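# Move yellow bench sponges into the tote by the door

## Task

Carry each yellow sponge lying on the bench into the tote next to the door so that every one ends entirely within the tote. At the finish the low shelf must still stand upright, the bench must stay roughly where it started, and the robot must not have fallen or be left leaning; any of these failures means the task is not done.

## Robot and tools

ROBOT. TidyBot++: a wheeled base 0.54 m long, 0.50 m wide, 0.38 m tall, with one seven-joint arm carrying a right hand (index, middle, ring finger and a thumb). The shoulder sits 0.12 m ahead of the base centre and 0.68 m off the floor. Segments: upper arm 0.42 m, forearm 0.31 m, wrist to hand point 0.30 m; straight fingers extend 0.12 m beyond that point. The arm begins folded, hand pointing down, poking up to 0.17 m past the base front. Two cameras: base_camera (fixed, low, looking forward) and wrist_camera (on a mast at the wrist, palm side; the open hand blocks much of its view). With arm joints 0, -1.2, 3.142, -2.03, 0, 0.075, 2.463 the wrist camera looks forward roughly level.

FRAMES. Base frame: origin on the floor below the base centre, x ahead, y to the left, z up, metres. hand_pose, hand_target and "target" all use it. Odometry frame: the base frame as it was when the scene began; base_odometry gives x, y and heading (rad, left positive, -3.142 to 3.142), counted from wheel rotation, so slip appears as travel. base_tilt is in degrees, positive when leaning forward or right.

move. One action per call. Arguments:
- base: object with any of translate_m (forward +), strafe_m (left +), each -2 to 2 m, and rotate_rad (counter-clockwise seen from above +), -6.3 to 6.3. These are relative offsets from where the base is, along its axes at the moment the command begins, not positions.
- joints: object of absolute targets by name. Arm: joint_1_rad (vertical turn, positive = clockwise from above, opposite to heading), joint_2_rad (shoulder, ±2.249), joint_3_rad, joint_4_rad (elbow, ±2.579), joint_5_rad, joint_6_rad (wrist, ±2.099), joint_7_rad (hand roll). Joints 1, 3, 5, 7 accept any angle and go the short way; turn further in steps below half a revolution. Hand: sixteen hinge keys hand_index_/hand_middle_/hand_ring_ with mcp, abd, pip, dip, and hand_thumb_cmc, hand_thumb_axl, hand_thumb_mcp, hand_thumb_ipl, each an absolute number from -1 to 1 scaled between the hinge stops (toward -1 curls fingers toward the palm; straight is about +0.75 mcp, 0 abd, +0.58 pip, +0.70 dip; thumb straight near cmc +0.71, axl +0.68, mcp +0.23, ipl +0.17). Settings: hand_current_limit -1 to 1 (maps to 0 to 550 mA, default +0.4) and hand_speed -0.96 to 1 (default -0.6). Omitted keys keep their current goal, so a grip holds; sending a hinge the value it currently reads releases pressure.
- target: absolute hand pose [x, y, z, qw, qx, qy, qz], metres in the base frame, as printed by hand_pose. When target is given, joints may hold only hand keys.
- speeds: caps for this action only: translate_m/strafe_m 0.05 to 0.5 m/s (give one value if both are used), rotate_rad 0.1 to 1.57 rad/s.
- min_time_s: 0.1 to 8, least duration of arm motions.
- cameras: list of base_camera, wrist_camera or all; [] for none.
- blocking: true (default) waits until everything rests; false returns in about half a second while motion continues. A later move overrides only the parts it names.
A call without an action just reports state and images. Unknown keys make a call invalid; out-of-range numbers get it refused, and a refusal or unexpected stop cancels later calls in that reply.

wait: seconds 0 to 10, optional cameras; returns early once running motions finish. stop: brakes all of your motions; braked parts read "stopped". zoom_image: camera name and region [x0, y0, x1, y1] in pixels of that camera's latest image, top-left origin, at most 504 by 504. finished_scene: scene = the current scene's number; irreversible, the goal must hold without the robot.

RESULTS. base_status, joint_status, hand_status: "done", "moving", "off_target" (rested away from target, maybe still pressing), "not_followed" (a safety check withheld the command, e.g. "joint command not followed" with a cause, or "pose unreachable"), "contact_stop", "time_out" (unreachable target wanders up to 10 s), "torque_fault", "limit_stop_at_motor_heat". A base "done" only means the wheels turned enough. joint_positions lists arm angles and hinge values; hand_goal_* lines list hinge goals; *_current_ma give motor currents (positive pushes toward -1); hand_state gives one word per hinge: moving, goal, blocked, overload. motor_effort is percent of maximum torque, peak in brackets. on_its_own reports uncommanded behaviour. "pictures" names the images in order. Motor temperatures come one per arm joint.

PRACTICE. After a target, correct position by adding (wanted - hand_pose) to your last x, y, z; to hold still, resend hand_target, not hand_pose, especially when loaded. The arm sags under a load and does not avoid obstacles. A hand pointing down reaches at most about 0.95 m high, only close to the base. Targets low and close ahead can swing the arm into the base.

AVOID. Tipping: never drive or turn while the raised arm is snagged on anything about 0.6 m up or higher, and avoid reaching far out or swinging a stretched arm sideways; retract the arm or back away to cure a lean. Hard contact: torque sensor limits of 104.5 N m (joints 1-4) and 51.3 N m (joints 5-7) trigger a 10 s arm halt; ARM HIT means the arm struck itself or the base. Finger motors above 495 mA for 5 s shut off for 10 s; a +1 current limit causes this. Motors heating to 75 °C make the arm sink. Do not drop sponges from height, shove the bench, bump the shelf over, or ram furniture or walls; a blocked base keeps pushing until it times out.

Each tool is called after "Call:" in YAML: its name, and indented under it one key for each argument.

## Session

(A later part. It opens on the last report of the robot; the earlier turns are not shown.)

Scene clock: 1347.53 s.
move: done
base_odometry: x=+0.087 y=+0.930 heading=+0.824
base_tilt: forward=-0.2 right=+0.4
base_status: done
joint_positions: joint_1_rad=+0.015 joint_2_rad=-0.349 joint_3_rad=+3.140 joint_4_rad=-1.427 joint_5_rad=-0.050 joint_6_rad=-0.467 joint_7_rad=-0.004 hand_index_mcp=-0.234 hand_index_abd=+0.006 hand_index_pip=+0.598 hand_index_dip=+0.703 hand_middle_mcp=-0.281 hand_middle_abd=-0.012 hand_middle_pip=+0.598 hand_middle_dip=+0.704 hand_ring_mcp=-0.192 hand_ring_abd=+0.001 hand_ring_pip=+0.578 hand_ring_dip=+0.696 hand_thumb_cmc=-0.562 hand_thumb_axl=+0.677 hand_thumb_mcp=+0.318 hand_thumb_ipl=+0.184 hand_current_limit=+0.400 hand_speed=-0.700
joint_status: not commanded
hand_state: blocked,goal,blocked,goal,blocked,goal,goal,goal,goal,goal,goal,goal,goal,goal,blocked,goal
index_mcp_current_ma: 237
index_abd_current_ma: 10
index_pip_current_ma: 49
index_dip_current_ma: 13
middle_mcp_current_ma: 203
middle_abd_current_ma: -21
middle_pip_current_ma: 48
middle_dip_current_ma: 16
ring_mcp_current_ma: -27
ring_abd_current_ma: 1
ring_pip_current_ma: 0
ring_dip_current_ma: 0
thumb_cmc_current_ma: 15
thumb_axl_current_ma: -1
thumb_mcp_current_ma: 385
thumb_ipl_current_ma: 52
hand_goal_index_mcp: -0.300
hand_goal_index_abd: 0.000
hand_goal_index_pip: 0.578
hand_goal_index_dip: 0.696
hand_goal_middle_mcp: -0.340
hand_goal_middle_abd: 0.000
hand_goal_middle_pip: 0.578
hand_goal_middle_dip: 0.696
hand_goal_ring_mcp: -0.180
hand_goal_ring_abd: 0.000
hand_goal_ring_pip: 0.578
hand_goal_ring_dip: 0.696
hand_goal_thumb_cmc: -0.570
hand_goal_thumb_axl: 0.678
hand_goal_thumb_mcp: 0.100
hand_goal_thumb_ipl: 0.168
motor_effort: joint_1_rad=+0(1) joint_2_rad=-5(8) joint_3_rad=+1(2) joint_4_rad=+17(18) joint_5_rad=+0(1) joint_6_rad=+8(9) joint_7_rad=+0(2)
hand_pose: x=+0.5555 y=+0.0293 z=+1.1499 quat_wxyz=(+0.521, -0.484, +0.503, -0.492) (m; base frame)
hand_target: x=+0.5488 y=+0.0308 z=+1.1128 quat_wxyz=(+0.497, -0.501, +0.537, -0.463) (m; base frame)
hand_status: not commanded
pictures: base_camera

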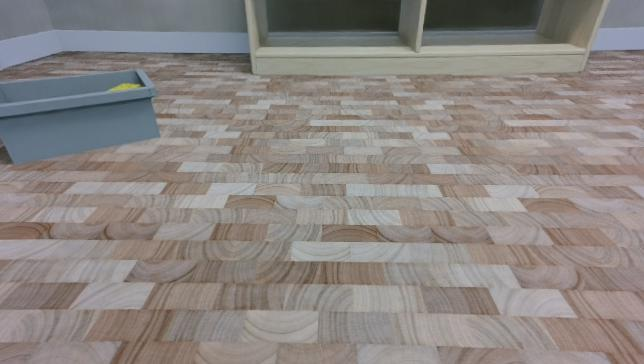

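Call:
move:
  base: {"rotate_rad": 0.529}
  speeds: {"rotate_rad": 0.6}

Call:
move:
  base: {"translate_m": 0.218, "strafe_m": -0.04}
  speeds: {"translate_m": 0.2}
  cameras: ["base_camera"]

Scene clock: 1357.57 s.
move: done
base_odometry: x=+0.087 y=+0.930 heading=+1.353
base_tilt: forward=-0.1 right=+0.4
base_status: done
joint_positions: joint_1_rad=+0.013 joint_2_rad=-0.349 joint_3_rad=+3.140 joint_4_rad=-1.427 joint_5_rad=-0.050 joint_6_rad=-0.467 joint_7_rad=-0.004 hand_index_mcp=-0.234 hand_index_abd=+0.006 hand_index_pip=+0.598 hand_index_dip=+0.703 hand_middle_mcp=-0.281 hand_middle_abd=-0.012 hand_middle_pip=+0.598 hand_middle_dip=+0.704 hand_ring_mcp=-0.192 hand_ring_abd=+0.001 hand_ring_pip=+0.578 hand_ring_dip=+0.696 hand_thumb_cmc=-0.562 hand_thumb_axl=+0.677 hand_thumb_mcp=+0.318 hand_thumb_ipl=+0.184 hand_current_limit=+0.400 hand_speed=-0.700
joint_status: not commanded
hand_state: blocked,goal,blocked,goal,blocked,goal,goal,goal,goal,goal,goal,goal,goal,goal,blocked,goal
index_mcp_current_ma: 237
index_abd_current_ma: 10
index_pip_current_ma: 49
index_dip_current_ma: 13
middle_mcp_current_ma: 203
middle_abd_current_ma: -21
middle_pip_current_ma: 48
middle_dip_current_ma: 16
ring_mcp_current_ma: -27
ring_abd_current_ma: 1
ring_pip_current_ma: 0
ring_dip_current_ma: 0
thumb_cmc_current_ma: 15
thumb_axl_current_ma: -1
thumb_mcp_current_ma: 385
thumb_ipl_current_ma: 52
hand_goal_index_mcp: -0.300
hand_goal_index_abd: 0.000
hand_goal_index_pip: 0.578
hand_goal_index_dip: 0.696
hand_goal_middle_mcp: -0.340
hand_goal_middle_abd: 0.000
hand_goal_middle_pip: 0.578
hand_goal_middle_dip: 0.696
hand_goal_ring_mcp: -0.180
hand_goal_ring_abd: 0.000
hand_goal_ring_pip: 0.578
hand_goal_ring_dip: 0.696
hand_goal_thumb_cmc: -0.570
hand_goal_thumb_axl: 0.678
hand_goal_thumb_mcp: 0.100
hand_goal_thumb_ipl: 0.168
motor_effort: joint_1_rad=+0(2) joint_2_rad=-5(6) joint_3_rad=+0(2) joint_4_rad=+17(18) joint_5_rad=+0(1) joint_6_rad=+9(9) joint_7_rad=+0(1)
hand_pose: x=+0.5554 y=+0.0304 z=+1.1499 quat_wxyz=(+0.521, -0.485, +0.502, -0.491) (m; base frame)
hand_target: x=+0.5488 y=+0.0308 z=+1.1128 quat_wxyz=(+0.497, -0.501, +0.537, -0.463) (m; base frame)
hand_status: not commanded
pictures: none

Scene clock: 1359.40 s.
move: done
base_odometry: x=+0.173 y=+1.134 heading=+1.353
base_tilt: forward=-0.2 right=+0.3
base_status: done
joint_positions: joint_1_rad=+0.013 joint_2_rad=-0.349 joint_3_rad=+3.140 joint_4_rad=-1.427 joint_5_rad=-0.050 joint_6_rad=-0.468 joint_7_rad=-0.004 hand_index_mcp=-0.234 hand_index_abd=+0.006 hand_index_pip=+0.598 hand_index_dip=+0.703 hand_middle_mcp=-0.281 hand_middle_abd=-0.012 hand_middle_pip=+0.598 hand_middle_dip=+0.704 hand_ring_mcp=-0.192 hand_ring_abd=+0.001 hand_ring_pip=+0.578 hand_ring_dip=+0.696 hand_thumb_cmc=-0.562 hand_thumb_axl=+0.677 hand_thumb_mcp=+0.318 hand_thumb_ipl=+0.184 hand_current_limit=+0.400 hand_speed=-0.700
joint_status: not commanded
hand_state: blocked,goal,blocked,goal,blocked,goal,goal,goal,goal,goal,goal,goal,goal,goal,blocked,goal
index_mcp_current_ma: 237
index_abd_current_ma: 10
index_pip_current_ma: 49
index_dip_current_ma: 13
middle_mcp_current_ma: 203
middle_abd_current_ma: -21
middle_pip_current_ma: 48
middle_dip_current_ma: 16
ring_mcp_current_ma: -27
ring_abd_current_ma: 1
ring_pip_current_ma: 0
ring_dip_current_ma: 0
thumb_cmc_current_ma: 15
thumb_axl_current_ma: -1
thumb_mcp_current_ma: 385
thumb_ipl_current_ma: 52
hand_goal_index_mcp: -0.300
hand_goal_index_abd: 0.000
hand_goal_index_pip: 0.578
hand_goal_index_dip: 0.696
hand_goal_middle_mcp: -0.340
hand_goal_middle_abd: 0.000
hand_goal_middle_pip: 0.578
hand_goal_middle_dip: 0.696
hand_goal_ring_mcp: -0.180
hand_goal_ring_abd: 0.000
hand_goal_ring_pip: 0.578
hand_goal_ring_dip: 0.696
hand_goal_thumb_cmc: -0.570
hand_goal_thumb_axl: 0.678
hand_goal_thumb_mcp: 0.100
hand_goal_thumb_ipl: 0.168
motor_effort: joint_1_rad=+0(1) joint_2_rad=-5(8) joint_3_rad=+1(1) joint_4_rad=+18(18) joint_5_rad=+0(1) joint_6_rad=+8(9) joint_7_rad=+0(2)
hand_pose: x=+0.5554 y=+0.0304 z=+1.1497 quat_wxyz=(+0.521, -0.485, +0.502, -0.491) (m; base frame)
hand_target: x=+0.5488 y=+0.0308 z=+1.1128 quat_wxyz=(+0.497, -0.501, +0.537, -0.463) (m; base frame)
hand_status: not commanded
pictures: base_camera

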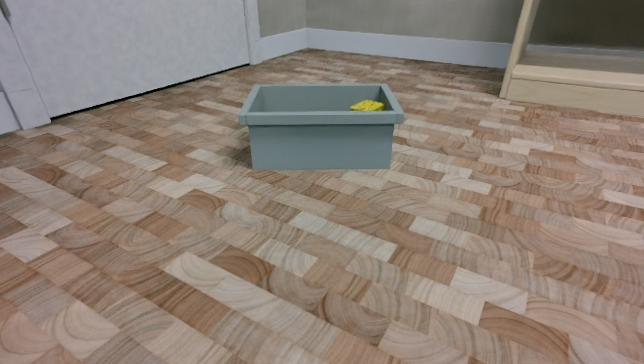

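Call:
zoom_image:
  camera: "base_camera"
  region: [230, 70, 420, 180]

Scaled by 2.653.

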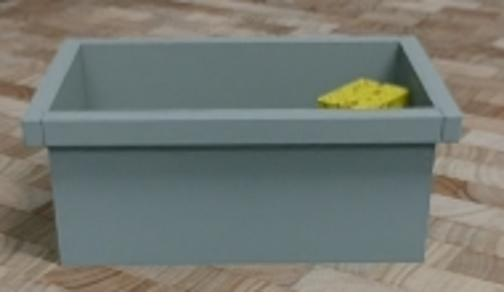

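Call:
move:
  joints: {"joint_1_rad": -0.014, "joint_2_rad": 0.5, "joint_3_rad": 3.14, "joint_4_rad": -1.6, "joint_5_rad": 0.02, "joint_6_rad": -0.6, "joint_7_rad": -1.64}
  min_time_s: 3.5

Call:
move:
  joints: {"joint_2_rad": 0.95, "joint_4_rad": -1.72, "joint_6_rad": -0.42}
  min_time_s: 2
  cameras: ["base_camera"]

Scene clock: 1446.07 s.
move: done
base_odometry: x=+0.173 y=+1.134 heading=+1.353
base_tilt: forward=-0.1 right=+0.5
base_status: not commanded
joint_positions: joint_1_rad=+0.005 joint_2_rad=+0.481 joint_3_rad=+3.140 joint_4_rad=-1.577 joint_5_rad=-0.036 joint_6_rad=-0.523 joint_7_rad=-1.571 hand_index_mcp=-0.234 hand_index_abd=+0.006 hand_index_pip=+0.598 hand_index_dip=+0.703 hand_middle_mcp=-0.281 hand_middle_abd=-0.013 hand_middle_pip=+0.598 hand_middle_dip=+0.704 hand_ring_mcp=-0.174 hand_ring_abd=+0.000 hand_ring_pip=+0.578 hand_ring_dip=+0.696 hand_thumb_cmc=-0.564 hand_thumb_axl=+0.677 hand_thumb_mcp=+0.318 hand_thumb_ipl=+0.184 hand_current_limit=+0.400 hand_speed=-0.700
joint_status: all done
hand_state: blocked,goal,blocked,goal,blocked,goal,goal,goal,goal,goal,goal,goal,goal,goal,blocked,goal
index_mcp_current_ma: 237
index_abd_current_ma: 10
index_pip_current_ma: 49
index_dip_current_ma: 13
middle_mcp_current_ma: 203
middle_abd_current_ma: -23
middle_pip_current_ma: 48
middle_dip_current_ma: 16
ring_mcp_current_ma: 12
ring_abd_current_ma: 0
ring_pip_current_ma: 0
ring_dip_current_ma: 0
thumb_cmc_current_ma: 11
thumb_axl_current_ma: -1
thumb_mcp_current_ma: 385
thumb_ipl_current_ma: 52
hand_goal_index_mcp: -0.300
hand_goal_index_abd: 0.000
hand_goal_index_pip: 0.578
hand_goal_index_dip: 0.696
hand_goal_middle_mcp: -0.340
hand_goal_middle_abd: 0.000
hand_goal_middle_pip: 0.578
hand_goal_middle_dip: 0.696
hand_goal_ring_mcp: -0.180
hand_goal_ring_abd: 0.000
hand_goal_ring_pip: 0.578
hand_goal_ring_dip: 0.696
hand_goal_thumb_cmc: -0.570
hand_goal_thumb_axl: 0.678
hand_goal_thumb_mcp: 0.100
hand_goal_thumb_ipl: 0.168
motor_effort: joint_1_rad=+0(1) joint_2_rad=-29(32) joint_3_rad=+0(1) joint_4_rad=+15(19) joint_5_rad=-1(2) joint_6_rad=+4(9) joint_7_rad=-1(2)
hand_pose: x=+0.7727 y=+0.0886 z=+0.6675 quat_wxyz=(+0.277, +0.015, +0.961, +0.013) (m; base frame)
hand_target: x=+0.7445 y=+0.0913 z=+0.6307 quat_wxyz=(+0.219, +0.020, +0.976, +0.002) (m; base frame)
hand_status: not commanded
pictures: none

Scene clock: 1448.40 s.
move: done
base_odometry: x=+0.173 y=+1.134 heading=+1.353
base_tilt: forward=-0.2 right=+0.4
base_status: not commanded
joint_positions: joint_1_rad=+0.005 joint_2_rad=+0.926 joint_3_rad=+3.140 joint_4_rad=-1.701 joint_5_rad=-0.036 joint_6_rad=-0.489 joint_7_rad=-1.573 hand_index_mcp=-0.234 hand_index_abd=+0.006 hand_index_pip=+0.598 hand_index_dip=+0.703 hand_middle_mcp=-0.281 hand_middle_abd=-0.013 hand_middle_pip=+0.598 hand_middle_dip=+0.704 hand_ring_mcp=-0.173 hand_ring_abd=+0.000 hand_ring_pip=+0.578 hand_ring_dip=+0.696 hand_thumb_cmc=-0.564 hand_thumb_axl=+0.677 hand_thumb_mcp=+0.318 hand_thumb_ipl=+0.184 hand_current_limit=+0.400 hand_speed=-0.700
joint_status: all done
hand_state: blocked,goal,blocked,goal,blocked,goal,goal,goal,goal,goal,goal,goal,goal,goal,blocked,goal
index_mcp_current_ma: 237
index_abd_current_ma: 10
index_pip_current_ma: 49
index_dip_current_ma: 13
middle_mcp_current_ma: 203
middle_abd_current_ma: -23
middle_pip_current_ma: 48
middle_dip_current_ma: 16
ring_mcp_current_ma: 15
ring_abd_current_ma: 0
ring_pip_current_ma: 0
ring_dip_current_ma: 0
thumb_cmc_current_ma: 11
thumb_axl_current_ma: -1
thumb_mcp_current_ma: 385
thumb_ipl_current_ma: 52
hand_goal_index_mcp: -0.300
hand_goal_index_abd: 0.000
hand_goal_index_pip: 0.578
hand_goal_index_dip: 0.696
hand_goal_middle_mcp: -0.340
hand_goal_middle_abd: 0.000
hand_goal_middle_pip: 0.578
hand_goal_middle_dip: 0.696
hand_goal_ring_mcp: -0.180
hand_goal_ring_abd: 0.000
hand_goal_ring_pip: 0.578
hand_goal_ring_dip: 0.696
hand_goal_thumb_cmc: -0.570
hand_goal_thumb_axl: 0.678
hand_goal_thumb_mcp: 0.100
hand_goal_thumb_ipl: 0.168
motor_effort: joint_1_rad=+0(1) joint_2_rad=-32(34) joint_3_rad=-1(2) joint_4_rad=+7(15) joint_5_rad=+0(1) joint_6_rad=+0(5) joint_7_rad=-1(2)
hand_pose: x=+0.6436 y=+0.0888 z=+0.3617 quat_wxyz=(+0.013, +0.019, +1.000, +0.009) (m; base frame)
hand_target: x=+0.6453 y=+0.0909 z=+0.3463 quat_wxyz=(+0.026, +0.018, +0.999, -0.003) (m; base frame)
hand_status: not commanded
pictures: base_camera

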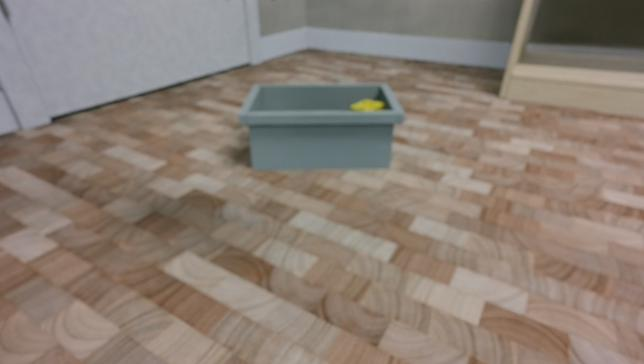

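Call:
move:
  base: {"translate_m": 0.395, "strafe_m": -0.134}
  speeds: {"translate_m": 0.15}

Call:
move:
  joints: {"joint_2_rad": 1.2, "joint_4_rad": -1.655, "joint_6_rad": -0.28}
  min_time_s: 2
  cameras: ["base_camera"]

Scene clock: 1459.27 s.
move: done
base_odometry: x=+0.389 y=+1.491 heading=+1.354
base_tilt: forward=-0.1 right=+0.4
base_status: done
joint_positions: joint_1_rad=+0.000 joint_2_rad=+0.926 joint_3_rad=+3.140 joint_4_rad=-1.706 joint_5_rad=-0.035 joint_6_rad=-0.484 joint_7_rad=-1.574 hand_index_mcp=-0.234 hand_index_abd=+0.006 hand_index_pip=+0.598 hand_index_dip=+0.703 hand_middle_mcp=-0.281 hand_middle_abd=-0.013 hand_middle_pip=+0.598 hand_middle_dip=+0.704 hand_ring_mcp=-0.173 hand_ring_abd=+0.000 hand_ring_pip=+0.578 hand_ring_dip=+0.696 hand_thumb_cmc=-0.564 hand_thumb_axl=+0.677 hand_thumb_mcp=+0.318 hand_thumb_ipl=+0.184 hand_current_limit=+0.400 hand_speed=-0.700
joint_status: not commanded
hand_state: blocked,goal,blocked,goal,blocked,goal,goal,goal,goal,goal,goal,goal,goal,goal,blocked,goal
index_mcp_current_ma: 237
index_abd_current_ma: 10
index_pip_current_ma: 49
index_dip_current_ma: 13
middle_mcp_current_ma: 203
middle_abd_current_ma: -23
middle_pip_current_ma: 48
middle_dip_current_ma: 16
ring_mcp_current_ma: 15
ring_abd_current_ma: 0
ring_pip_current_ma: 0
ring_dip_current_ma: 0
thumb_cmc_current_ma: 12
thumb_axl_current_ma: -1
thumb_mcp_current_ma: 385
thumb_ipl_current_ma: 52
hand_goal_index_mcp: -0.300
hand_goal_index_abd: 0.000
hand_goal_index_pip: 0.578
hand_goal_index_dip: 0.696
hand_goal_middle_mcp: -0.340
hand_goal_middle_abd: 0.000
hand_goal_middle_pip: 0.578
hand_goal_middle_dip: 0.696
hand_goal_ring_mcp: -0.180
hand_goal_ring_abd: 0.000
hand_goal_ring_pip: 0.578
hand_goal_ring_dip: 0.696
hand_goal_thumb_cmc: -0.570
hand_goal_thumb_axl: 0.678
hand_goal_thumb_mcp: 0.100
hand_goal_thumb_ipl: 0.168
motor_effort: joint_1_rad=-1(2) joint_2_rad=-32(33) joint_3_rad=-1(2) joint_4_rad=+7(8) joint_5_rad=+0(1) joint_6_rad=+0(1) joint_7_rad=+0(2)
hand_pose: x=+0.6418 y=+0.0916 z=+0.3609 quat_wxyz=(+0.013, +0.016, +1.000, +0.009) (m; base frame)
hand_target: x=+0.6453 y=+0.0909 z=+0.3463 quat_wxyz=(+0.026, +0.018, +0.999, -0.003) (m; base frame)
hand_status: not commanded
pictures: none

Scene clock: 1461.60 s.
move: done
base_odometry: x=+0.389 y=+1.491 heading=+1.354
base_tilt: forward=-0.1 right=+0.4
base_status: not commanded
joint_positions: joint_1_rad=+0.000 joint_2_rad=+1.170 joint_3_rad=+3.140 joint_4_rad=-1.676 joint_5_rad=-0.033 joint_6_rad=-0.349 joint_7_rad=-1.574 hand_index_mcp=-0.234 hand_index_abd=+0.006 hand_index_pip=+0.598 hand_index_dip=+0.703 hand_middle_mcp=-0.281 hand_middle_abd=-0.013 hand_middle_pip=+0.598 hand_middle_dip=+0.704 hand_ring_mcp=-0.173 hand_ring_abd=+0.000 hand_ring_pip=+0.578 hand_ring_dip=+0.696 hand_thumb_cmc=-0.564 hand_thumb_axl=+0.677 hand_thumb_mcp=+0.318 hand_thumb_ipl=+0.184 hand_current_limit=+0.400 hand_speed=-0.700
joint_status: all done
hand_state: blocked,goal,blocked,goal,blocked,goal,goal,goal,goal,goal,goal,goal,goal,goal,blocked,goal
index_mcp_current_ma: 237
index_abd_current_ma: 10
index_pip_current_ma: 49
index_dip_current_ma: 13
middle_mcp_current_ma: 203
middle_abd_current_ma: -23
middle_pip_current_ma: 48
middle_dip_current_ma: 16
ring_mcp_current_ma: 15
ring_abd_current_ma: 0
ring_pip_current_ma: 0
ring_dip_current_ma: 0
thumb_cmc_current_ma: 12
thumb_axl_current_ma: -1
thumb_mcp_current_ma: 385
thumb_ipl_current_ma: 52
hand_goal_index_mcp: -0.300
hand_goal_index_abd: 0.000
hand_goal_index_pip: 0.578
hand_goal_index_dip: 0.696
hand_goal_middle_mcp: -0.340
hand_goal_middle_abd: 0.000
hand_goal_middle_pip: 0.578
hand_goal_middle_dip: 0.696
hand_goal_ring_mcp: -0.180
hand_goal_ring_abd: 0.000
hand_goal_ring_pip: 0.578
hand_goal_ring_dip: 0.696
hand_goal_thumb_cmc: -0.570
hand_goal_thumb_axl: 0.678
hand_goal_thumb_mcp: 0.100
hand_goal_thumb_ipl: 0.168
motor_effort: joint_1_rad=+0(1) joint_2_rad=-33(34) joint_3_rad=-1(2) joint_4_rad=+4(8) joint_5_rad=+0(1) joint_6_rad=-1(2) joint_7_rad=-1(1)
hand_pose: x=+0.6071 y=+0.0901 z=+0.2440 quat_wxyz=(-0.027, +0.016, +0.999, +0.006) (m; base frame)
hand_target: x=+0.6277 y=+0.0915 z=+0.2311 quat_wxyz=(+0.003, +0.018, +1.000, -0.002) (m; base frame)
hand_status: not commanded
pictures: base_camera

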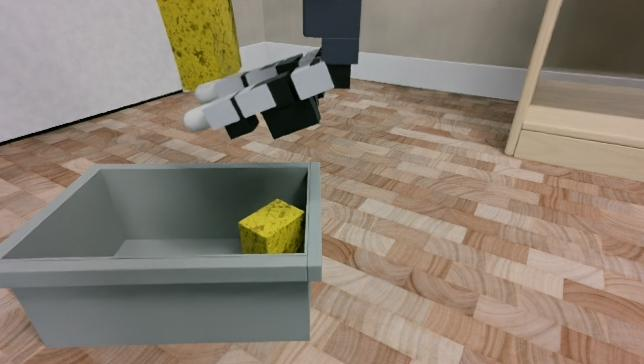

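Call:
move:
  base: {"strafe_m": 0.025}
  speeds: {"strafe_m": 0.1}
  joints: {"joint_2_rad": 1.26, "joint_4_rad": -1.625, "joint_6_rad": -0.23}
  min_time_s: 1.5

Call:
move:
  joints: {"joint_2_rad": 1.42, "joint_4_rad": -1.52, "joint_6_rad": -0.12}
  min_time_s: 2
  cameras: ["base_camera"]

Scene clock: 1495.13 s.
move: done
base_odometry: x=+0.364 y=+1.497 heading=+1.354
base_tilt: forward=-0.2 right=+0.5
base_status: done
joint_positions: joint_1_rad=-0.011 joint_2_rad=+1.225 joint_3_rad=+3.140 joint_4_rad=-1.647 joint_5_rad=-0.032 joint_6_rad=-0.300 joint_7_rad=-1.574 hand_index_mcp=-0.234 hand_index_abd=+0.006 hand_index_pip=+0.598 hand_index_dip=+0.703 hand_middle_mcp=-0.281 hand_middle_abd=-0.013 hand_middle_pip=+0.598 hand_middle_dip=+0.704 hand_ring_mcp=-0.172 hand_ring_abd=+0.000 hand_ring_pip=+0.578 hand_ring_dip=+0.696 hand_thumb_cmc=-0.564 hand_thumb_axl=+0.677 hand_thumb_mcp=+0.318 hand_thumb_ipl=+0.184 hand_current_limit=+0.400 hand_speed=-0.700
joint_status: all done
hand_state: blocked,goal,blocked,goal,blocked,goal,goal,goal,goal,goal,goal,goal,goal,goal,blocked,goal
index_mcp_current_ma: 237
index_abd_current_ma: 10
index_pip_current_ma: 49
index_dip_current_ma: 13
middle_mcp_current_ma: 203
middle_abd_current_ma: -23
middle_pip_current_ma: 48
middle_dip_current_ma: 16
ring_mcp_current_ma: 16
ring_abd_current_ma: 0
ring_pip_current_ma: 0
ring_dip_current_ma: 0
thumb_cmc_current_ma: 12
thumb_axl_current_ma: -1
thumb_mcp_current_ma: 385
thumb_ipl_current_ma: 52
hand_goal_index_mcp: -0.300
hand_goal_index_abd: 0.000
hand_goal_index_pip: 0.578
hand_goal_index_dip: 0.696
hand_goal_middle_mcp: -0.340
hand_goal_middle_abd: 0.000
hand_goal_middle_pip: 0.578
hand_goal_middle_dip: 0.696
hand_goal_ring_mcp: -0.180
hand_goal_ring_abd: 0.000
hand_goal_ring_pip: 0.578
hand_goal_ring_dip: 0.696
hand_goal_thumb_cmc: -0.570
hand_goal_thumb_axl: 0.678
hand_goal_thumb_mcp: 0.100
hand_goal_thumb_ipl: 0.168
motor_effort: joint_1_rad=+0(3) joint_2_rad=-34(35) joint_3_rad=-1(3) joint_4_rad=+5(5) joint_5_rad=+0(1) joint_6_rad=+0(2) joint_7_rad=+0(1)
hand_pose: x=+0.6139 y=+0.0951 z=+0.2203 quat_wxyz=(-0.015, +0.011, +1.000, +0.005) (m; base frame)
hand_target: x=+0.6330 y=+0.0919 z=+0.2056 quat_wxyz=(+0.013, +0.018, +1.000, -0.001) (m; base frame)
hand_status: not commanded
pictures: none

Scene clock: 1497.43 s.
move: done
base_odometry: x=+0.364 y=+1.497 heading=+1.354
base_tilt: forward=-0.1 right=+0.4
base_status: not commanded
joint_positions: joint_1_rad=-0.011 joint_2_rad=+1.380 joint_3_rad=+3.140 joint_4_rad=-1.543 joint_5_rad=-0.032 joint_6_rad=-0.194 joint_7_rad=-1.574 hand_index_mcp=-0.241 hand_index_abd=+0.006 hand_index_pip=+0.606 hand_index_dip=+0.706 hand_middle_mcp=-0.281 hand_middle_abd=-0.013 hand_middle_pip=+0.598 hand_middle_dip=+0.704 hand_ring_mcp=-0.172 hand_ring_abd=+0.000 hand_ring_pip=+0.578 hand_ring_dip=+0.696 hand_thumb_cmc=-0.564 hand_thumb_axl=+0.677 hand_thumb_mcp=+0.318 hand_thumb_ipl=+0.184 hand_current_limit=+0.400 hand_speed=-0.700
joint_status: all done
hand_state: blocked,goal,blocked,goal,blocked,goal,goal,goal,goal,goal,goal,goal,goal,goal,blocked,goal
index_mcp_current_ma: 207
index_abd_current_ma: 10
index_pip_current_ma: 75
index_dip_current_ma: 21
middle_mcp_current_ma: 203
middle_abd_current_ma: -23
middle_pip_current_ma: 48
middle_dip_current_ma: 16
ring_mcp_current_ma: 16
ring_abd_current_ma: 0
ring_pip_current_ma: 0
ring_dip_current_ma: 0
thumb_cmc_current_ma: 12
thumb_axl_current_ma: -1
thumb_mcp_current_ma: 385
thumb_ipl_current_ma: 52
hand_goal_index_mcp: -0.300
hand_goal_index_abd: 0.000
hand_goal_index_pip: 0.578
hand_goal_index_dip: 0.696
hand_goal_middle_mcp: -0.340
hand_goal_middle_abd: 0.000
hand_goal_middle_pip: 0.578
hand_goal_middle_dip: 0.696
hand_goal_ring_mcp: -0.180
hand_goal_ring_abd: 0.000
hand_goal_ring_pip: 0.578
hand_goal_ring_dip: 0.696
hand_goal_thumb_cmc: -0.570
hand_goal_thumb_axl: 0.678
hand_goal_thumb_mcp: 0.100
hand_goal_thumb_ipl: 0.168
motor_effort: joint_1_rad=+0(2) joint_2_rad=-33(35) joint_3_rad=+0(2) joint_4_rad=+4(5) joint_5_rad=+0(1) joint_6_rad=+1(2) joint_7_rad=-1(2)
hand_pose: x=+0.6320 y=+0.0944 z=+0.1546 quat_wxyz=(+0.012, +0.011, +1.000, +0.004) (m; base frame)
hand_target: x=+0.6480 y=+0.0928 z=+0.1387 quat_wxyz=(+0.041, +0.018, +0.999, +0.001) (m; base frame)
hand_status: not commanded
pictures: base_camera

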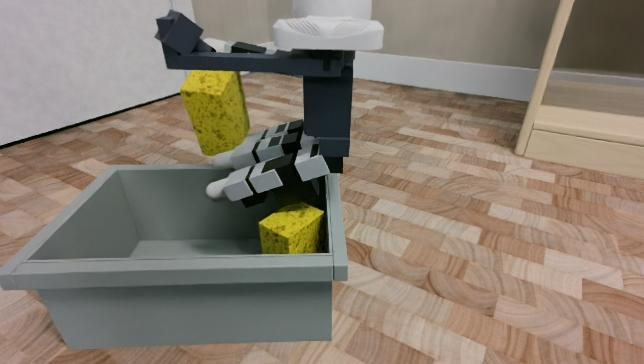

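Call:
move:
  joints: {"joint_2_rad": 1.3, "joint_4_rad": -1.6, "joint_6_rad": -0.2}
  min_time_s: 1.5

Call:
move:
  base: {"translate_m": -0.05}
  speeds: {"translate_m": 0.1}
  cameras: ["base_camera"]

Scene clock: 1509.57 s.
move: done
base_odometry: x=+0.364 y=+1.497 heading=+1.354
base_tilt: forward=-0.2 right=+0.3
base_status: not commanded
joint_positions: joint_1_rad=-0.011 joint_2_rad=+1.313 joint_3_rad=+3.140 joint_4_rad=-1.580 joint_5_rad=-0.032 joint_6_rad=-0.194 joint_7_rad=-1.574 hand_index_mcp=-0.241 hand_index_abd=+0.006 hand_index_pip=+0.606 hand_index_dip=+0.706 hand_middle_mcp=-0.281 hand_middle_abd=-0.013 hand_middle_pip=+0.598 hand_middle_dip=+0.704 hand_ring_mcp=-0.172 hand_ring_abd=+0.000 hand_ring_pip=+0.578 hand_ring_dip=+0.696 hand_thumb_cmc=-0.564 hand_thumb_axl=+0.677 hand_thumb_mcp=+0.318 hand_thumb_ipl=+0.184 hand_current_limit=+0.400 hand_speed=-0.700
joint_status: all done
hand_state: blocked,goal,blocked,goal,blocked,goal,goal,goal,goal,goal,goal,goal,goal,goal,blocked,goal
index_mcp_current_ma: 207
index_abd_current_ma: 10
index_pip_current_ma: 75
index_dip_current_ma: 21
middle_mcp_current_ma: 203
middle_abd_current_ma: -23
middle_pip_current_ma: 48
middle_dip_current_ma: 16
ring_mcp_current_ma: 16
ring_abd_current_ma: 0
ring_pip_current_ma: 0
ring_dip_current_ma: 0
thumb_cmc_current_ma: 12
thumb_axl_current_ma: -1
thumb_mcp_current_ma: 385
thumb_ipl_current_ma: 52
hand_goal_index_mcp: -0.300
hand_goal_index_abd: 0.000
hand_goal_index_pip: 0.578
hand_goal_index_dip: 0.696
hand_goal_middle_mcp: -0.340
hand_goal_middle_abd: 0.000
hand_goal_middle_pip: 0.578
hand_goal_middle_dip: 0.696
hand_goal_ring_mcp: -0.180
hand_goal_ring_abd: 0.000
hand_goal_ring_pip: 0.578
hand_goal_ring_dip: 0.696
hand_goal_thumb_cmc: -0.570
hand_goal_thumb_axl: 0.678
hand_goal_thumb_mcp: 0.100
hand_goal_thumb_ipl: 0.168
motor_effort: joint_1_rad=+0(1) joint_2_rad=-34(36) joint_3_rad=-1(2) joint_4_rad=+4(4) joint_5_rad=+0(1) joint_6_rad=+0(1) joint_7_rad=+0(1)
hand_pose: x=+0.6439 y=+0.0945 z=+0.1852 quat_wxyz=(+0.027, +0.011, +1.000, +0.005) (m; base frame)
hand_target: x=+0.6378 y=+0.0922 z=+0.1889 quat_wxyz=(+0.021, +0.018, +1.000, -0.001) (m; base frame)
hand_status: not commanded
pictures: none

Scene clock: 1510.57 s.
move: done
base_odometry: x=+0.353 y=+1.448 heading=+1.354
base_tilt: forward=-0.2 right=+0.4
base_status: done
joint_positions: joint_1_rad=-0.011 joint_2_rad=+1.312 joint_3_rad=+3.140 joint_4_rad=-1.586 joint_5_rad=-0.031 joint_6_rad=-0.194 joint_7_rad=-1.574 hand_index_mcp=-0.241 hand_index_abd=+0.006 hand_index_pip=+0.606 hand_index_dip=+0.706 hand_middle_mcp=-0.281 hand_middle_abd=-0.013 hand_middle_pip=+0.598 hand_middle_dip=+0.704 hand_ring_mcp=-0.172 hand_ring_abd=+0.000 hand_ring_pip=+0.578 hand_ring_dip=+0.696 hand_thumb_cmc=-0.564 hand_thumb_axl=+0.677 hand_thumb_mcp=+0.318 hand_thumb_ipl=+0.184 hand_current_limit=+0.400 hand_speed=-0.700
joint_status: not commanded
hand_state: blocked,goal,blocked,goal,blocked,goal,goal,goal,goal,goal,goal,goal,goal,goal,blocked,goal
index_mcp_current_ma: 207
index_abd_current_ma: 10
index_pip_current_ma: 75
index_dip_current_ma: 21
middle_mcp_current_ma: 203
middle_abd_current_ma: -23
middle_pip_current_ma: 48
middle_dip_current_ma: 16
ring_mcp_current_ma: 16
ring_abd_current_ma: 0
ring_pip_current_ma: 0
ring_dip_current_ma: 0
thumb_cmc_current_ma: 12
thumb_axl_current_ma: -1
thumb_mcp_current_ma: 385
thumb_ipl_current_ma: 52
hand_goal_index_mcp: -0.300
hand_goal_index_abd: 0.000
hand_goal_index_pip: 0.578
hand_goal_index_dip: 0.696
hand_goal_middle_mcp: -0.340
hand_goal_middle_abd: 0.000
hand_goal_middle_pip: 0.578
hand_goal_middle_dip: 0.696
hand_goal_ring_mcp: -0.180
hand_goal_ring_abd: 0.000
hand_goal_ring_pip: 0.578
hand_goal_ring_dip: 0.696
hand_goal_thumb_cmc: -0.570
hand_goal_thumb_axl: 0.678
hand_goal_thumb_mcp: 0.100
hand_goal_thumb_ipl: 0.168
motor_effort: joint_1_rad=+0(2) joint_2_rad=-35(35) joint_3_rad=-1(2) joint_4_rad=+3(5) joint_5_rad=+0(1) joint_6_rad=+0(1) joint_7_rad=-1(2)
hand_pose: x=+0.6407 y=+0.0944 z=+0.1851 quat_wxyz=(+0.025, +0.011, +1.000, +0.005) (m; base frame)
hand_target: x=+0.6378 y=+0.0922 z=+0.1889 quat_wxyz=(+0.021, +0.018, +1.000, -0.001) (m; base frame)
hand_status: not commanded
pictures: base_camera

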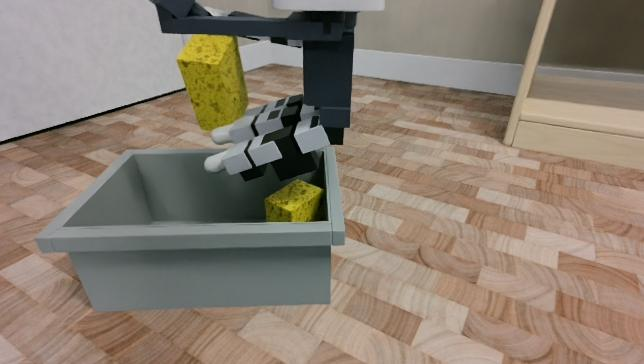

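Call:
move:
  joints: {"joint_2_rad": 1.42, "joint_4_rad": -1.52, "joint_6_rad": -0.12}
  min_time_s: 2
  cameras: ["base_camera"]

Scene clock: 1522.73 s.
move: done
base_odometry: x=+0.353 y=+1.448 heading=+1.354
base_tilt: forward=-0.1 right=+0.4
base_status: not commanded
joint_positions: joint_1_rad=-0.011 joint_2_rad=+1.385 joint_3_rad=+3.140 joint_4_rad=-1.541 joint_5_rad=-0.031 joint_6_rad=-0.188 joint_7_rad=-1.574 hand_index_mcp=-0.241 hand_index_abd=+0.006 hand_index_pip=+0.606 hand_index_dip=+0.706 hand_middle_mcp=-0.281 hand_middle_abd=-0.013 hand_middle_pip=+0.598 hand_middle_dip=+0.704 hand_ring_mcp=-0.172 hand_ring_abd=+0.000 hand_ring_pip=+0.578 hand_ring_dip=+0.696 hand_thumb_cmc=-0.564 hand_thumb_axl=+0.677 hand_thumb_mcp=+0.318 hand_thumb_ipl=+0.184 hand_current_limit=+0.400 hand_speed=-0.700
joint_status: all done
hand_state: blocked,goal,blocked,goal,blocked,goal,goal,goal,goal,goal,goal,goal,goal,goal,blocked,goal
index_mcp_current_ma: 207
index_abd_current_ma: 10
index_pip_current_ma: 75
index_dip_current_ma: 21
middle_mcp_current_ma: 203
middle_abd_current_ma: -23
middle_pip_current_ma: 48
middle_dip_current_ma: 16
ring_mcp_current_ma: 16
ring_abd_current_ma: 0
ring_pip_current_ma: 0
ring_dip_current_ma: 0
thumb_cmc_current_ma: 12
thumb_axl_current_ma: -1
thumb_mcp_current_ma: 385
thumb_ipl_current_ma: 52
hand_goal_index_mcp: -0.300
hand_goal_index_abd: 0.000
hand_goal_index_pip: 0.578
hand_goal_index_dip: 0.696
hand_goal_middle_mcp: -0.340
hand_goal_middle_abd: 0.000
hand_goal_middle_pip: 0.578
hand_goal_middle_dip: 0.696
hand_goal_ring_mcp: -0.180
hand_goal_ring_abd: 0.000
hand_goal_ring_pip: 0.578
hand_goal_ring_dip: 0.696
hand_goal_thumb_cmc: -0.570
hand_goal_thumb_axl: 0.678
hand_goal_thumb_mcp: 0.100
hand_goal_thumb_ipl: 0.168
motor_effort: joint_1_rad=+0(1) joint_2_rad=-34(36) joint_3_rad=-1(2) joint_4_rad=+3(5) joint_5_rad=+0(1) joint_6_rad=-1(1) joint_7_rad=-1(1)
hand_pose: x=+0.6323 y=+0.0943 z=+0.1523 quat_wxyz=(+0.013, +0.011, +1.000, +0.004) (m; base frame)
hand_target: x=+0.6480 y=+0.0928 z=+0.1387 quat_wxyz=(+0.041, +0.018, +0.999, +0.001) (m; base frame)
hand_status: not commanded
pictures: base_camera

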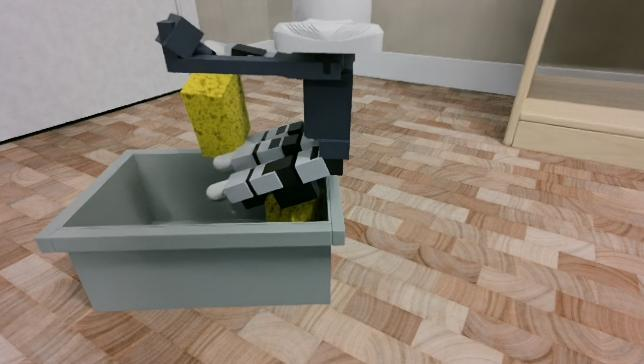

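Call:
move:
  joints: {"joint_2_rad": 1.475, "joint_4_rad": -1.47, "joint_6_rad": -0.08}
  min_time_s: 1.5
  cameras: ["base_camera"]

Scene clock: 1542.00 s.
move: done
base_odometry: x=+0.353 y=+1.448 heading=+1.354
base_tilt: forward=-0.2 right=+0.4
base_status: not commanded
joint_positions: joint_1_rad=-0.011 joint_2_rad=+1.417 joint_3_rad=+3.140 joint_4_rad=-1.506 joint_5_rad=-0.031 joint_6_rad=-0.173 joint_7_rad=-1.574 hand_index_mcp=-0.241 hand_index_abd=+0.006 hand_index_pip=+0.606 hand_index_dip=+0.706 hand_middle_mcp=-0.281 hand_middle_abd=-0.013 hand_middle_pip=+0.598 hand_middle_dip=+0.704 hand_ring_mcp=-0.231 hand_ring_abd=+0.000 hand_ring_pip=+0.578 hand_ring_dip=+0.696 hand_thumb_cmc=-0.564 hand_thumb_axl=+0.677 hand_thumb_mcp=+0.318 hand_thumb_ipl=+0.184 hand_current_limit=+0.400 hand_speed=-0.700
joint_status: all done
hand_state: blocked,goal,blocked,goal,blocked,goal,goal,goal,blocked,goal,goal,goal,goal,goal,blocked,goal
index_mcp_current_ma: 207
index_abd_current_ma: 10
index_pip_current_ma: 75
index_dip_current_ma: 21
middle_mcp_current_ma: 203
middle_abd_current_ma: -23
middle_pip_current_ma: 48
middle_dip_current_ma: 16
ring_mcp_current_ma: -173
ring_abd_current_ma: 0
ring_pip_current_ma: 0
ring_dip_current_ma: 0
thumb_cmc_current_ma: 12
thumb_axl_current_ma: -1
thumb_mcp_current_ma: 385
thumb_ipl_current_ma: 52
hand_goal_index_mcp: -0.300
hand_goal_index_abd: 0.000
hand_goal_index_pip: 0.578
hand_goal_index_dip: 0.696
hand_goal_middle_mcp: -0.340
hand_goal_middle_abd: 0.000
hand_goal_middle_pip: 0.578
hand_goal_middle_dip: 0.696
hand_goal_ring_mcp: -0.180
hand_goal_ring_abd: 0.000
hand_goal_ring_pip: 0.578
hand_goal_ring_dip: 0.696
hand_goal_thumb_cmc: -0.570
hand_goal_thumb_axl: 0.678
hand_goal_thumb_mcp: 0.100
hand_goal_thumb_ipl: 0.168
motor_effort: joint_1_rad=+0(1) joint_2_rad=-31(36) joint_3_rad=-1(1) joint_4_rad=+6(6) joint_5_rad=+0(1) joint_6_rad=+3(4) joint_7_rad=-1(2)
hand_pose: x=+0.6411 y=+0.0942 z=+0.1400 quat_wxyz=(+0.023, +0.011, +1.000, +0.004) (m; base frame)
hand_target: x=+0.6597 y=+0.0932 z=+0.1175 quat_wxyz=(+0.058, +0.018, +0.998, +0.002) (m; base frame)
hand_status: not commanded
pictures: base_camera

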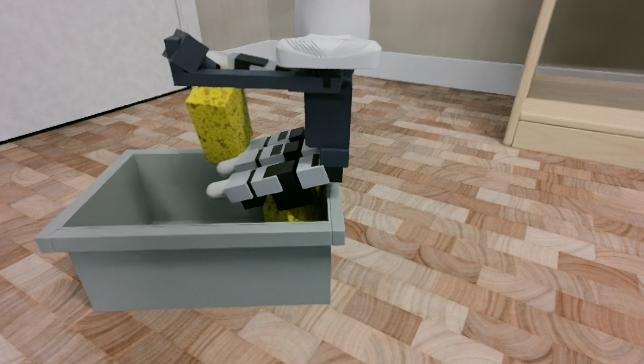

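Call:
move:
  joints: {"hand_ring_mcp": -0.35}

Call:
move:
  joints: {"hand_speed": -0.75, "hand_thumb_mcp": 0.45}
  cameras: ["base_camera"]

Scene clock: 1560.53 s.
move: done
base_odometry: x=+0.353 y=+1.448 heading=+1.354
base_tilt: forward=-0.2 right=+0.3
base_status: not commanded
joint_positions: joint_1_rad=-0.011 joint_2_rad=+1.428 joint_3_rad=+3.140 joint_4_rad=-1.499 joint_5_rad=-0.031 joint_6_rad=-0.160 joint_7_rad=-1.574 hand_index_mcp=-0.241 hand_index_abd=-0.012 hand_index_pip=+0.606 hand_index_dip=+0.706 hand_middle_mcp=-0.292 hand_middle_abd=-0.023 hand_middle_pip=+0.604 hand_middle_dip=+0.707 hand_ring_mcp=-0.353 hand_ring_abd=+0.000 hand_ring_pip=+0.578 hand_ring_dip=+0.696 hand_thumb_cmc=-0.559 hand_thumb_axl=+0.677 hand_thumb_mcp=+0.318 hand_thumb_ipl=+0.184 hand_current_limit=+0.400 hand_speed=-0.700
joint_status: all done
hand_state: blocked,goal,blocked,goal,blocked,blocked,blocked,goal,goal,goal,goal,goal,goal,goal,blocked,goal
index_mcp_current_ma: 207
index_abd_current_ma: -22
index_pip_current_ma: 75
index_dip_current_ma: 21
middle_mcp_current_ma: 157
middle_abd_current_ma: -50
middle_pip_current_ma: 67
middle_dip_current_ma: 23
ring_mcp_current_ma: -4
ring_abd_current_ma: 0
ring_pip_current_ma: 0
ring_dip_current_ma: 0
thumb_cmc_current_ma: 25
thumb_axl_current_ma: -1
thumb_mcp_current_ma: 385
thumb_ipl_current_ma: 55
hand_goal_index_mcp: -0.300
hand_goal_index_abd: 0.000
hand_goal_index_pip: 0.578
hand_goal_index_dip: 0.696
hand_goal_middle_mcp: -0.340
hand_goal_middle_abd: 0.000
hand_goal_middle_pip: 0.578
hand_goal_middle_dip: 0.696
hand_goal_ring_mcp: -0.350
hand_goal_ring_abd: 0.000
hand_goal_ring_pip: 0.578
hand_goal_ring_dip: 0.696
hand_goal_thumb_cmc: -0.570
hand_goal_thumb_axl: 0.678
hand_goal_thumb_mcp: 0.100
hand_goal_thumb_ipl: 0.168
motor_effort: joint_1_rad=+0(1) joint_2_rad=-30(33) joint_3_rad=+0(2) joint_4_rad=+4(5) joint_5_rad=-1(1) joint_6_rad=+2(3) joint_7_rad=-1(2)
hand_pose: x=+0.6430 y=+0.0941 z=+0.1353 quat_wxyz=(+0.027, +0.011, +1.000, +0.004) (m; base frame)
hand_target: x=+0.6597 y=+0.0932 z=+0.1175 quat_wxyz=(+0.058, +0.018, +0.998, +0.002) (m; base frame)
hand_status: not commanded
pictures: none

Scene clock: 1561.40 s.
move: done
base_odometry: x=+0.353 y=+1.448 heading=+1.354
base_tilt: forward=-0.1 right=+0.4
base_status: not commanded
joint_positions: joint_1_rad=-0.011 joint_2_rad=+1.431 joint_3_rad=+3.140 joint_4_rad=-1.497 joint_5_rad=-0.031 joint_6_rad=-0.159 joint_7_rad=-1.574 hand_index_mcp=-0.271 hand_index_abd=-0.012 hand_index_pip=+0.589 hand_index_dip=+0.701 hand_middle_mcp=-0.329 hand_middle_abd=-0.003 hand_middle_pip=+0.585 hand_middle_dip=+0.700 hand_ring_mcp=-0.369 hand_ring_abd=+0.000 hand_ring_pip=+0.578 hand_ring_dip=+0.696 hand_thumb_cmc=-0.568 hand_thumb_axl=+0.677 hand_thumb_mcp=+0.439 hand_thumb_ipl=+0.169 hand_current_limit=+0.400 hand_speed=-0.750
joint_status: all done
hand_state: blocked,goal,goal,goal,goal,goal,goal,goal,goal,goal,goal,goal,goal,goal,goal,goal
index_mcp_current_ma: 86
index_abd_current_ma: -22
index_pip_current_ma: 24
index_dip_current_ma: 10
middle_mcp_current_ma: 26
middle_abd_current_ma: -4
middle_pip_current_ma: 12
middle_dip_current_ma: 6
ring_mcp_current_ma: -50
ring_abd_current_ma: 0
ring_pip_current_ma: 0
ring_dip_current_ma: 0
thumb_cmc_current_ma: 3
thumb_axl_current_ma: -1
thumb_mcp_current_ma: -33
thumb_ipl_current_ma: 2
hand_goal_index_mcp: -0.300
hand_goal_index_abd: 0.000
hand_goal_index_pip: 0.578
hand_goal_index_dip: 0.696
hand_goal_middle_mcp: -0.340
hand_goal_middle_abd: 0.000
hand_goal_middle_pip: 0.578
hand_goal_middle_dip: 0.696
hand_goal_ring_mcp: -0.350
hand_goal_ring_abd: 0.000
hand_goal_ring_pip: 0.578
hand_goal_ring_dip: 0.696
hand_goal_thumb_cmc: -0.570
hand_goal_thumb_axl: 0.678
hand_goal_thumb_mcp: 0.450
hand_goal_thumb_ipl: 0.168
on_its_own: hand_index_mcp moved -0.030 toward your old target -0.300; hand_middle_mcp moved -0.036 to your old target -0.340
motor_effort: joint_1_rad=-1(1) joint_2_rad=-32(33) joint_3_rad=-1(2) joint_4_rad=+4(5) joint_5_rad=-1(1) joint_6_rad=+1(2) joint_7_rad=-1(2)
hand_pose: x=+0.6430 y=+0.0941 z=+0.1341 quat_wxyz=(+0.027, +0.011, +1.000, +0.004) (m; base frame)
hand_target: x=+0.6597 y=+0.0932 z=+0.1175 quat_wxyz=(+0.058, +0.018, +0.998, +0.002) (m; base frame)
hand_status: not commanded
pictures: base_camera

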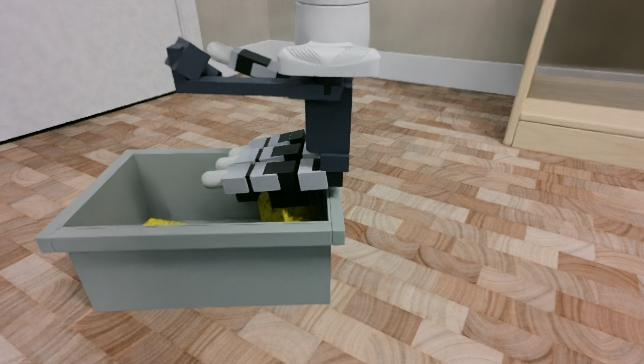

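Call:
move:
  joints: {"joint_2_rad": 1.3, "joint_4_rad": -1.6, "joint_6_rad": -0.2}
  min_time_s: 2

Call:
move:
  joints: {"joint_2_rad": 0.9, "joint_4_rad": -1.72, "joint_6_rad": -0.42}
  min_time_s: 2
  cameras: ["base_camera"]

Scene clock: 1570.27 s.
move: done
base_odometry: x=+0.353 y=+1.448 heading=+1.354
base_tilt: forward=-0.1 right=+0.4
base_status: not commanded
joint_positions: joint_1_rad=-0.011 joint_2_rad=+1.314 joint_3_rad=+3.140 joint_4_rad=-1.580 joint_5_rad=-0.031 joint_6_rad=-0.159 joint_7_rad=-1.575 hand_index_mcp=-0.278 hand_index_abd=-0.004 hand_index_pip=+0.586 hand_index_dip=+0.700 hand_middle_mcp=-0.329 hand_middle_abd=-0.003 hand_middle_pip=+0.584 hand_middle_dip=+0.700 hand_ring_mcp=-0.342 hand_ring_abd=+0.000 hand_ring_pip=+0.578 hand_ring_dip=+0.696 hand_thumb_cmc=-0.568 hand_thumb_axl=+0.677 hand_thumb_mcp=+0.439 hand_thumb_ipl=+0.169 hand_current_limit=+0.400 hand_speed=-0.750
joint_status: all done
hand_state: blocked,goal,goal,goal,goal,goal,goal,goal,goal,goal,goal,goal,goal,goal,goal,goal
index_mcp_current_ma: 60
index_abd_current_ma: -5
index_pip_current_ma: 14
index_dip_current_ma: 6
middle_mcp_current_ma: 26
middle_abd_current_ma: -4
middle_pip_current_ma: 12
middle_dip_current_ma: 6
ring_mcp_current_ma: 16
ring_abd_current_ma: 0
ring_pip_current_ma: 0
ring_dip_current_ma: 0
thumb_cmc_current_ma: 2
thumb_axl_current_ma: -1
thumb_mcp_current_ma: -33
thumb_ipl_current_ma: 2
hand_goal_index_mcp: -0.300
hand_goal_index_abd: 0.000
hand_goal_index_pip: 0.578
hand_goal_index_dip: 0.696
hand_goal_middle_mcp: -0.340
hand_goal_middle_abd: 0.000
hand_goal_middle_pip: 0.578
hand_goal_middle_dip: 0.696
hand_goal_ring_mcp: -0.350
hand_goal_ring_abd: 0.000
hand_goal_ring_pip: 0.578
hand_goal_ring_dip: 0.696
hand_goal_thumb_cmc: -0.570
hand_goal_thumb_axl: 0.678
hand_goal_thumb_mcp: 0.450
hand_goal_thumb_ipl: 0.168
motor_effort: joint_1_rad=+0(2) joint_2_rad=-35(36) joint_3_rad=-1(2) joint_4_rad=+4(5) joint_5_rad=+0(1) joint_6_rad=+0(2) joint_7_rad=-1(2)
hand_pose: x=+0.6540 y=+0.0942 z=+0.1866 quat_wxyz=(+0.044, +0.011, +0.999, +0.004) (m; base frame)
hand_target: x=+0.6378 y=+0.0922 z=+0.1889 quat_wxyz=(+0.021, +0.018, +1.000, -0.001) (m; base frame)
hand_status: not commanded
pictures: none

Scene clock: 1572.60 s.
move: done
base_odometry: x=+0.353 y=+1.448 heading=+1.354
base_tilt: forward=-0.2 right=+0.4
base_status: not commanded
joint_positions: joint_1_rad=-0.011 joint_2_rad=+0.908 joint_3_rad=+3.140 joint_4_rad=-1.698 joint_5_rad=-0.031 joint_6_rad=-0.349 joint_7_rad=-1.575 hand_index_mcp=-0.279 hand_index_abd=-0.004 hand_index_pip=+0.585 hand_index_dip=+0.700 hand_middle_mcp=-0.329 hand_middle_abd=-0.003 hand_middle_pip=+0.584 hand_middle_dip=+0.700 hand_ring_mcp=-0.342 hand_ring_abd=+0.000 hand_ring_pip=+0.578 hand_ring_dip=+0.696 hand_thumb_cmc=-0.569 hand_thumb_axl=+0.677 hand_thumb_mcp=+0.439 hand_thumb_ipl=+0.169 hand_current_limit=+0.400 hand_speed=-0.750
joint_status: all done
hand_state: blocked,goal,goal,goal,goal,goal,goal,goal,goal,goal,goal,goal,goal,goal,goal,goal
index_mcp_current_ma: 57
index_abd_current_ma: -5
index_pip_current_ma: 14
index_dip_current_ma: 6
middle_mcp_current_ma: 26
middle_abd_current_ma: -4
middle_pip_current_ma: 11
middle_dip_current_ma: 6
ring_mcp_current_ma: 17
ring_abd_current_ma: 0
ring_pip_current_ma: 0
ring_dip_current_ma: 0
thumb_cmc_current_ma: 1
thumb_axl_current_ma: -1
thumb_mcp_current_ma: -31
thumb_ipl_current_ma: 2
hand_goal_index_mcp: -0.300
hand_goal_index_abd: 0.000
hand_goal_index_pip: 0.578
hand_goal_index_dip: 0.696
hand_goal_middle_mcp: -0.340
hand_goal_middle_abd: 0.000
hand_goal_middle_pip: 0.578
hand_goal_middle_dip: 0.696
hand_goal_ring_mcp: -0.350
hand_goal_ring_abd: 0.000
hand_goal_ring_pip: 0.578
hand_goal_ring_dip: 0.696
hand_goal_thumb_cmc: -0.570
hand_goal_thumb_axl: 0.678
hand_goal_thumb_mcp: 0.450
hand_goal_thumb_ipl: 0.168
motor_effort: joint_1_rad=+0(1) joint_2_rad=-33(37) joint_3_rad=-1(2) joint_4_rad=+8(8) joint_5_rad=-1(1) joint_6_rad=+1(2) joint_7_rad=+0(2)
hand_pose: x=+0.6909 y=+0.0963 z=+0.3801 quat_wxyz=(+0.093, +0.010, +0.996, +0.008) (m; base frame)
hand_target: x=+0.6614 y=+0.0911 z=+0.3731 quat_wxyz=(+0.051, +0.018, +0.999, -0.002) (m; base frame)
hand_status: not commanded
pictures: base_camera

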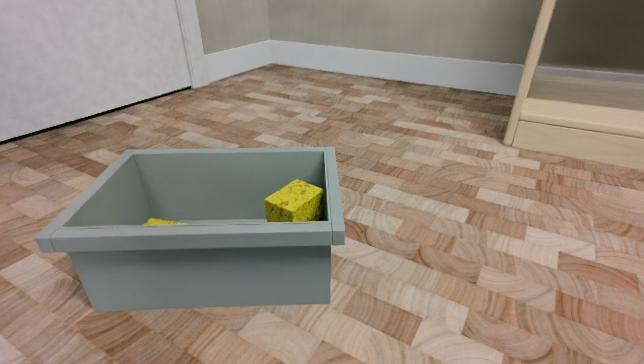

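Call:
move:
  base: {"translate_m": -0.35}
  joints: {"joint_2_rad": 0.3, "joint_4_rad": -1.9, "joint_6_rad": -0.5, "hand_index_mcp": 1, "hand_middle_mcp": 1, "hand_ring_mcp": 1, "hand_thumb_mcp": 0.226, "hand_speed": -0.5}
  min_time_s: 2
  cameras: ["base_camera"]

Call:
zoom_image:
  camera: "base_camera"
  region: [60, 60, 380, 240]

Scene clock: 1588.00 s.
move: done
base_odometry: x=+0.278 y=+1.106 heading=+1.353
base_tilt: forward=-0.1 right=+0.5
base_status: done
joint_positions: joint_1_rad=-0.011 joint_2_rad=+0.306 joint_3_rad=+3.140 joint_4_rad=-1.873 joint_5_rad=-0.031 joint_6_rad=-0.423 joint_7_rad=-1.575 hand_index_mcp=+0.991 hand_index_abd=-0.004 hand_index_pip=+0.580 hand_index_dip=+0.699 hand_middle_mcp=+0.991 hand_middle_abd=-0.003 hand_middle_pip=+0.580 hand_middle_dip=+0.699 hand_ring_mcp=+0.990 hand_ring_abd=+0.000 hand_ring_pip=+0.578 hand_ring_dip=+0.696 hand_thumb_cmc=-0.572 hand_thumb_axl=+0.677 hand_thumb_mcp=+0.223 hand_thumb_ipl=+0.169 hand_current_limit=+0.400 hand_speed=-0.500
joint_status: all done
hand_state: goal,goal,goal,goal,goal,goal,goal,goal,goal,goal,goal,goal,goal,goal,goal,goal
index_mcp_current_ma: -20
index_abd_current_ma: -5
index_pip_current_ma: 2
index_dip_current_ma: 4
middle_mcp_current_ma: -18
middle_abd_current_ma: -4
middle_pip_current_ma: 2
middle_dip_current_ma: 4
ring_mcp_current_ma: -21
ring_abd_current_ma: 0
ring_pip_current_ma: 0
ring_dip_current_ma: 0
thumb_cmc_current_ma: -3
thumb_axl_current_ma: -1
thumb_mcp_current_ma: -5
thumb_ipl_current_ma: 1
hand_goal_index_mcp: 1.000
hand_goal_index_abd: 0.000
hand_goal_index_pip: 0.578
hand_goal_index_dip: 0.696
hand_goal_middle_mcp: 1.000
hand_goal_middle_abd: 0.000
hand_goal_middle_pip: 0.578
hand_goal_middle_dip: 0.696
hand_goal_ring_mcp: 1.000
hand_goal_ring_abd: 0.000
hand_goal_ring_pip: 0.578
hand_goal_ring_dip: 0.696
hand_goal_thumb_cmc: -0.570
hand_goal_thumb_axl: 0.678
hand_goal_thumb_mcp: 0.226
hand_goal_thumb_ipl: 0.168
motor_effort: joint_1_rad=+0(1) joint_2_rad=-23(36) joint_3_rad=+0(1) joint_4_rad=+13(15) joint_5_rad=+0(1) joint_6_rad=+4(4) joint_7_rad=-1(2)
hand_pose: x=+0.6786 y=+0.0968 z=+0.6586 quat_wxyz=(+0.266, +0.008, +0.964, +0.012) (m; base frame)
hand_target: x=+0.6498 y=+0.0904 z=+0.6371 quat_wxyz=(+0.219, +0.019, +0.976, +0.003) (m; base frame)
hand_status: not commanded
pictures: base_camera

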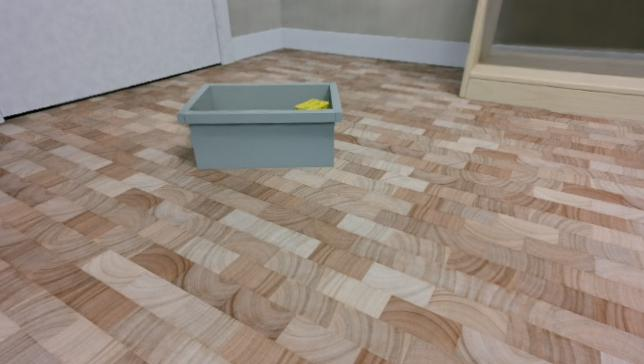

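Scaled by 1.575.

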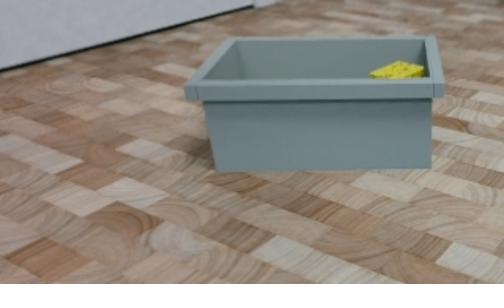

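Call:
finished_scene:
  scene: 2

The scene is finished: the task was done.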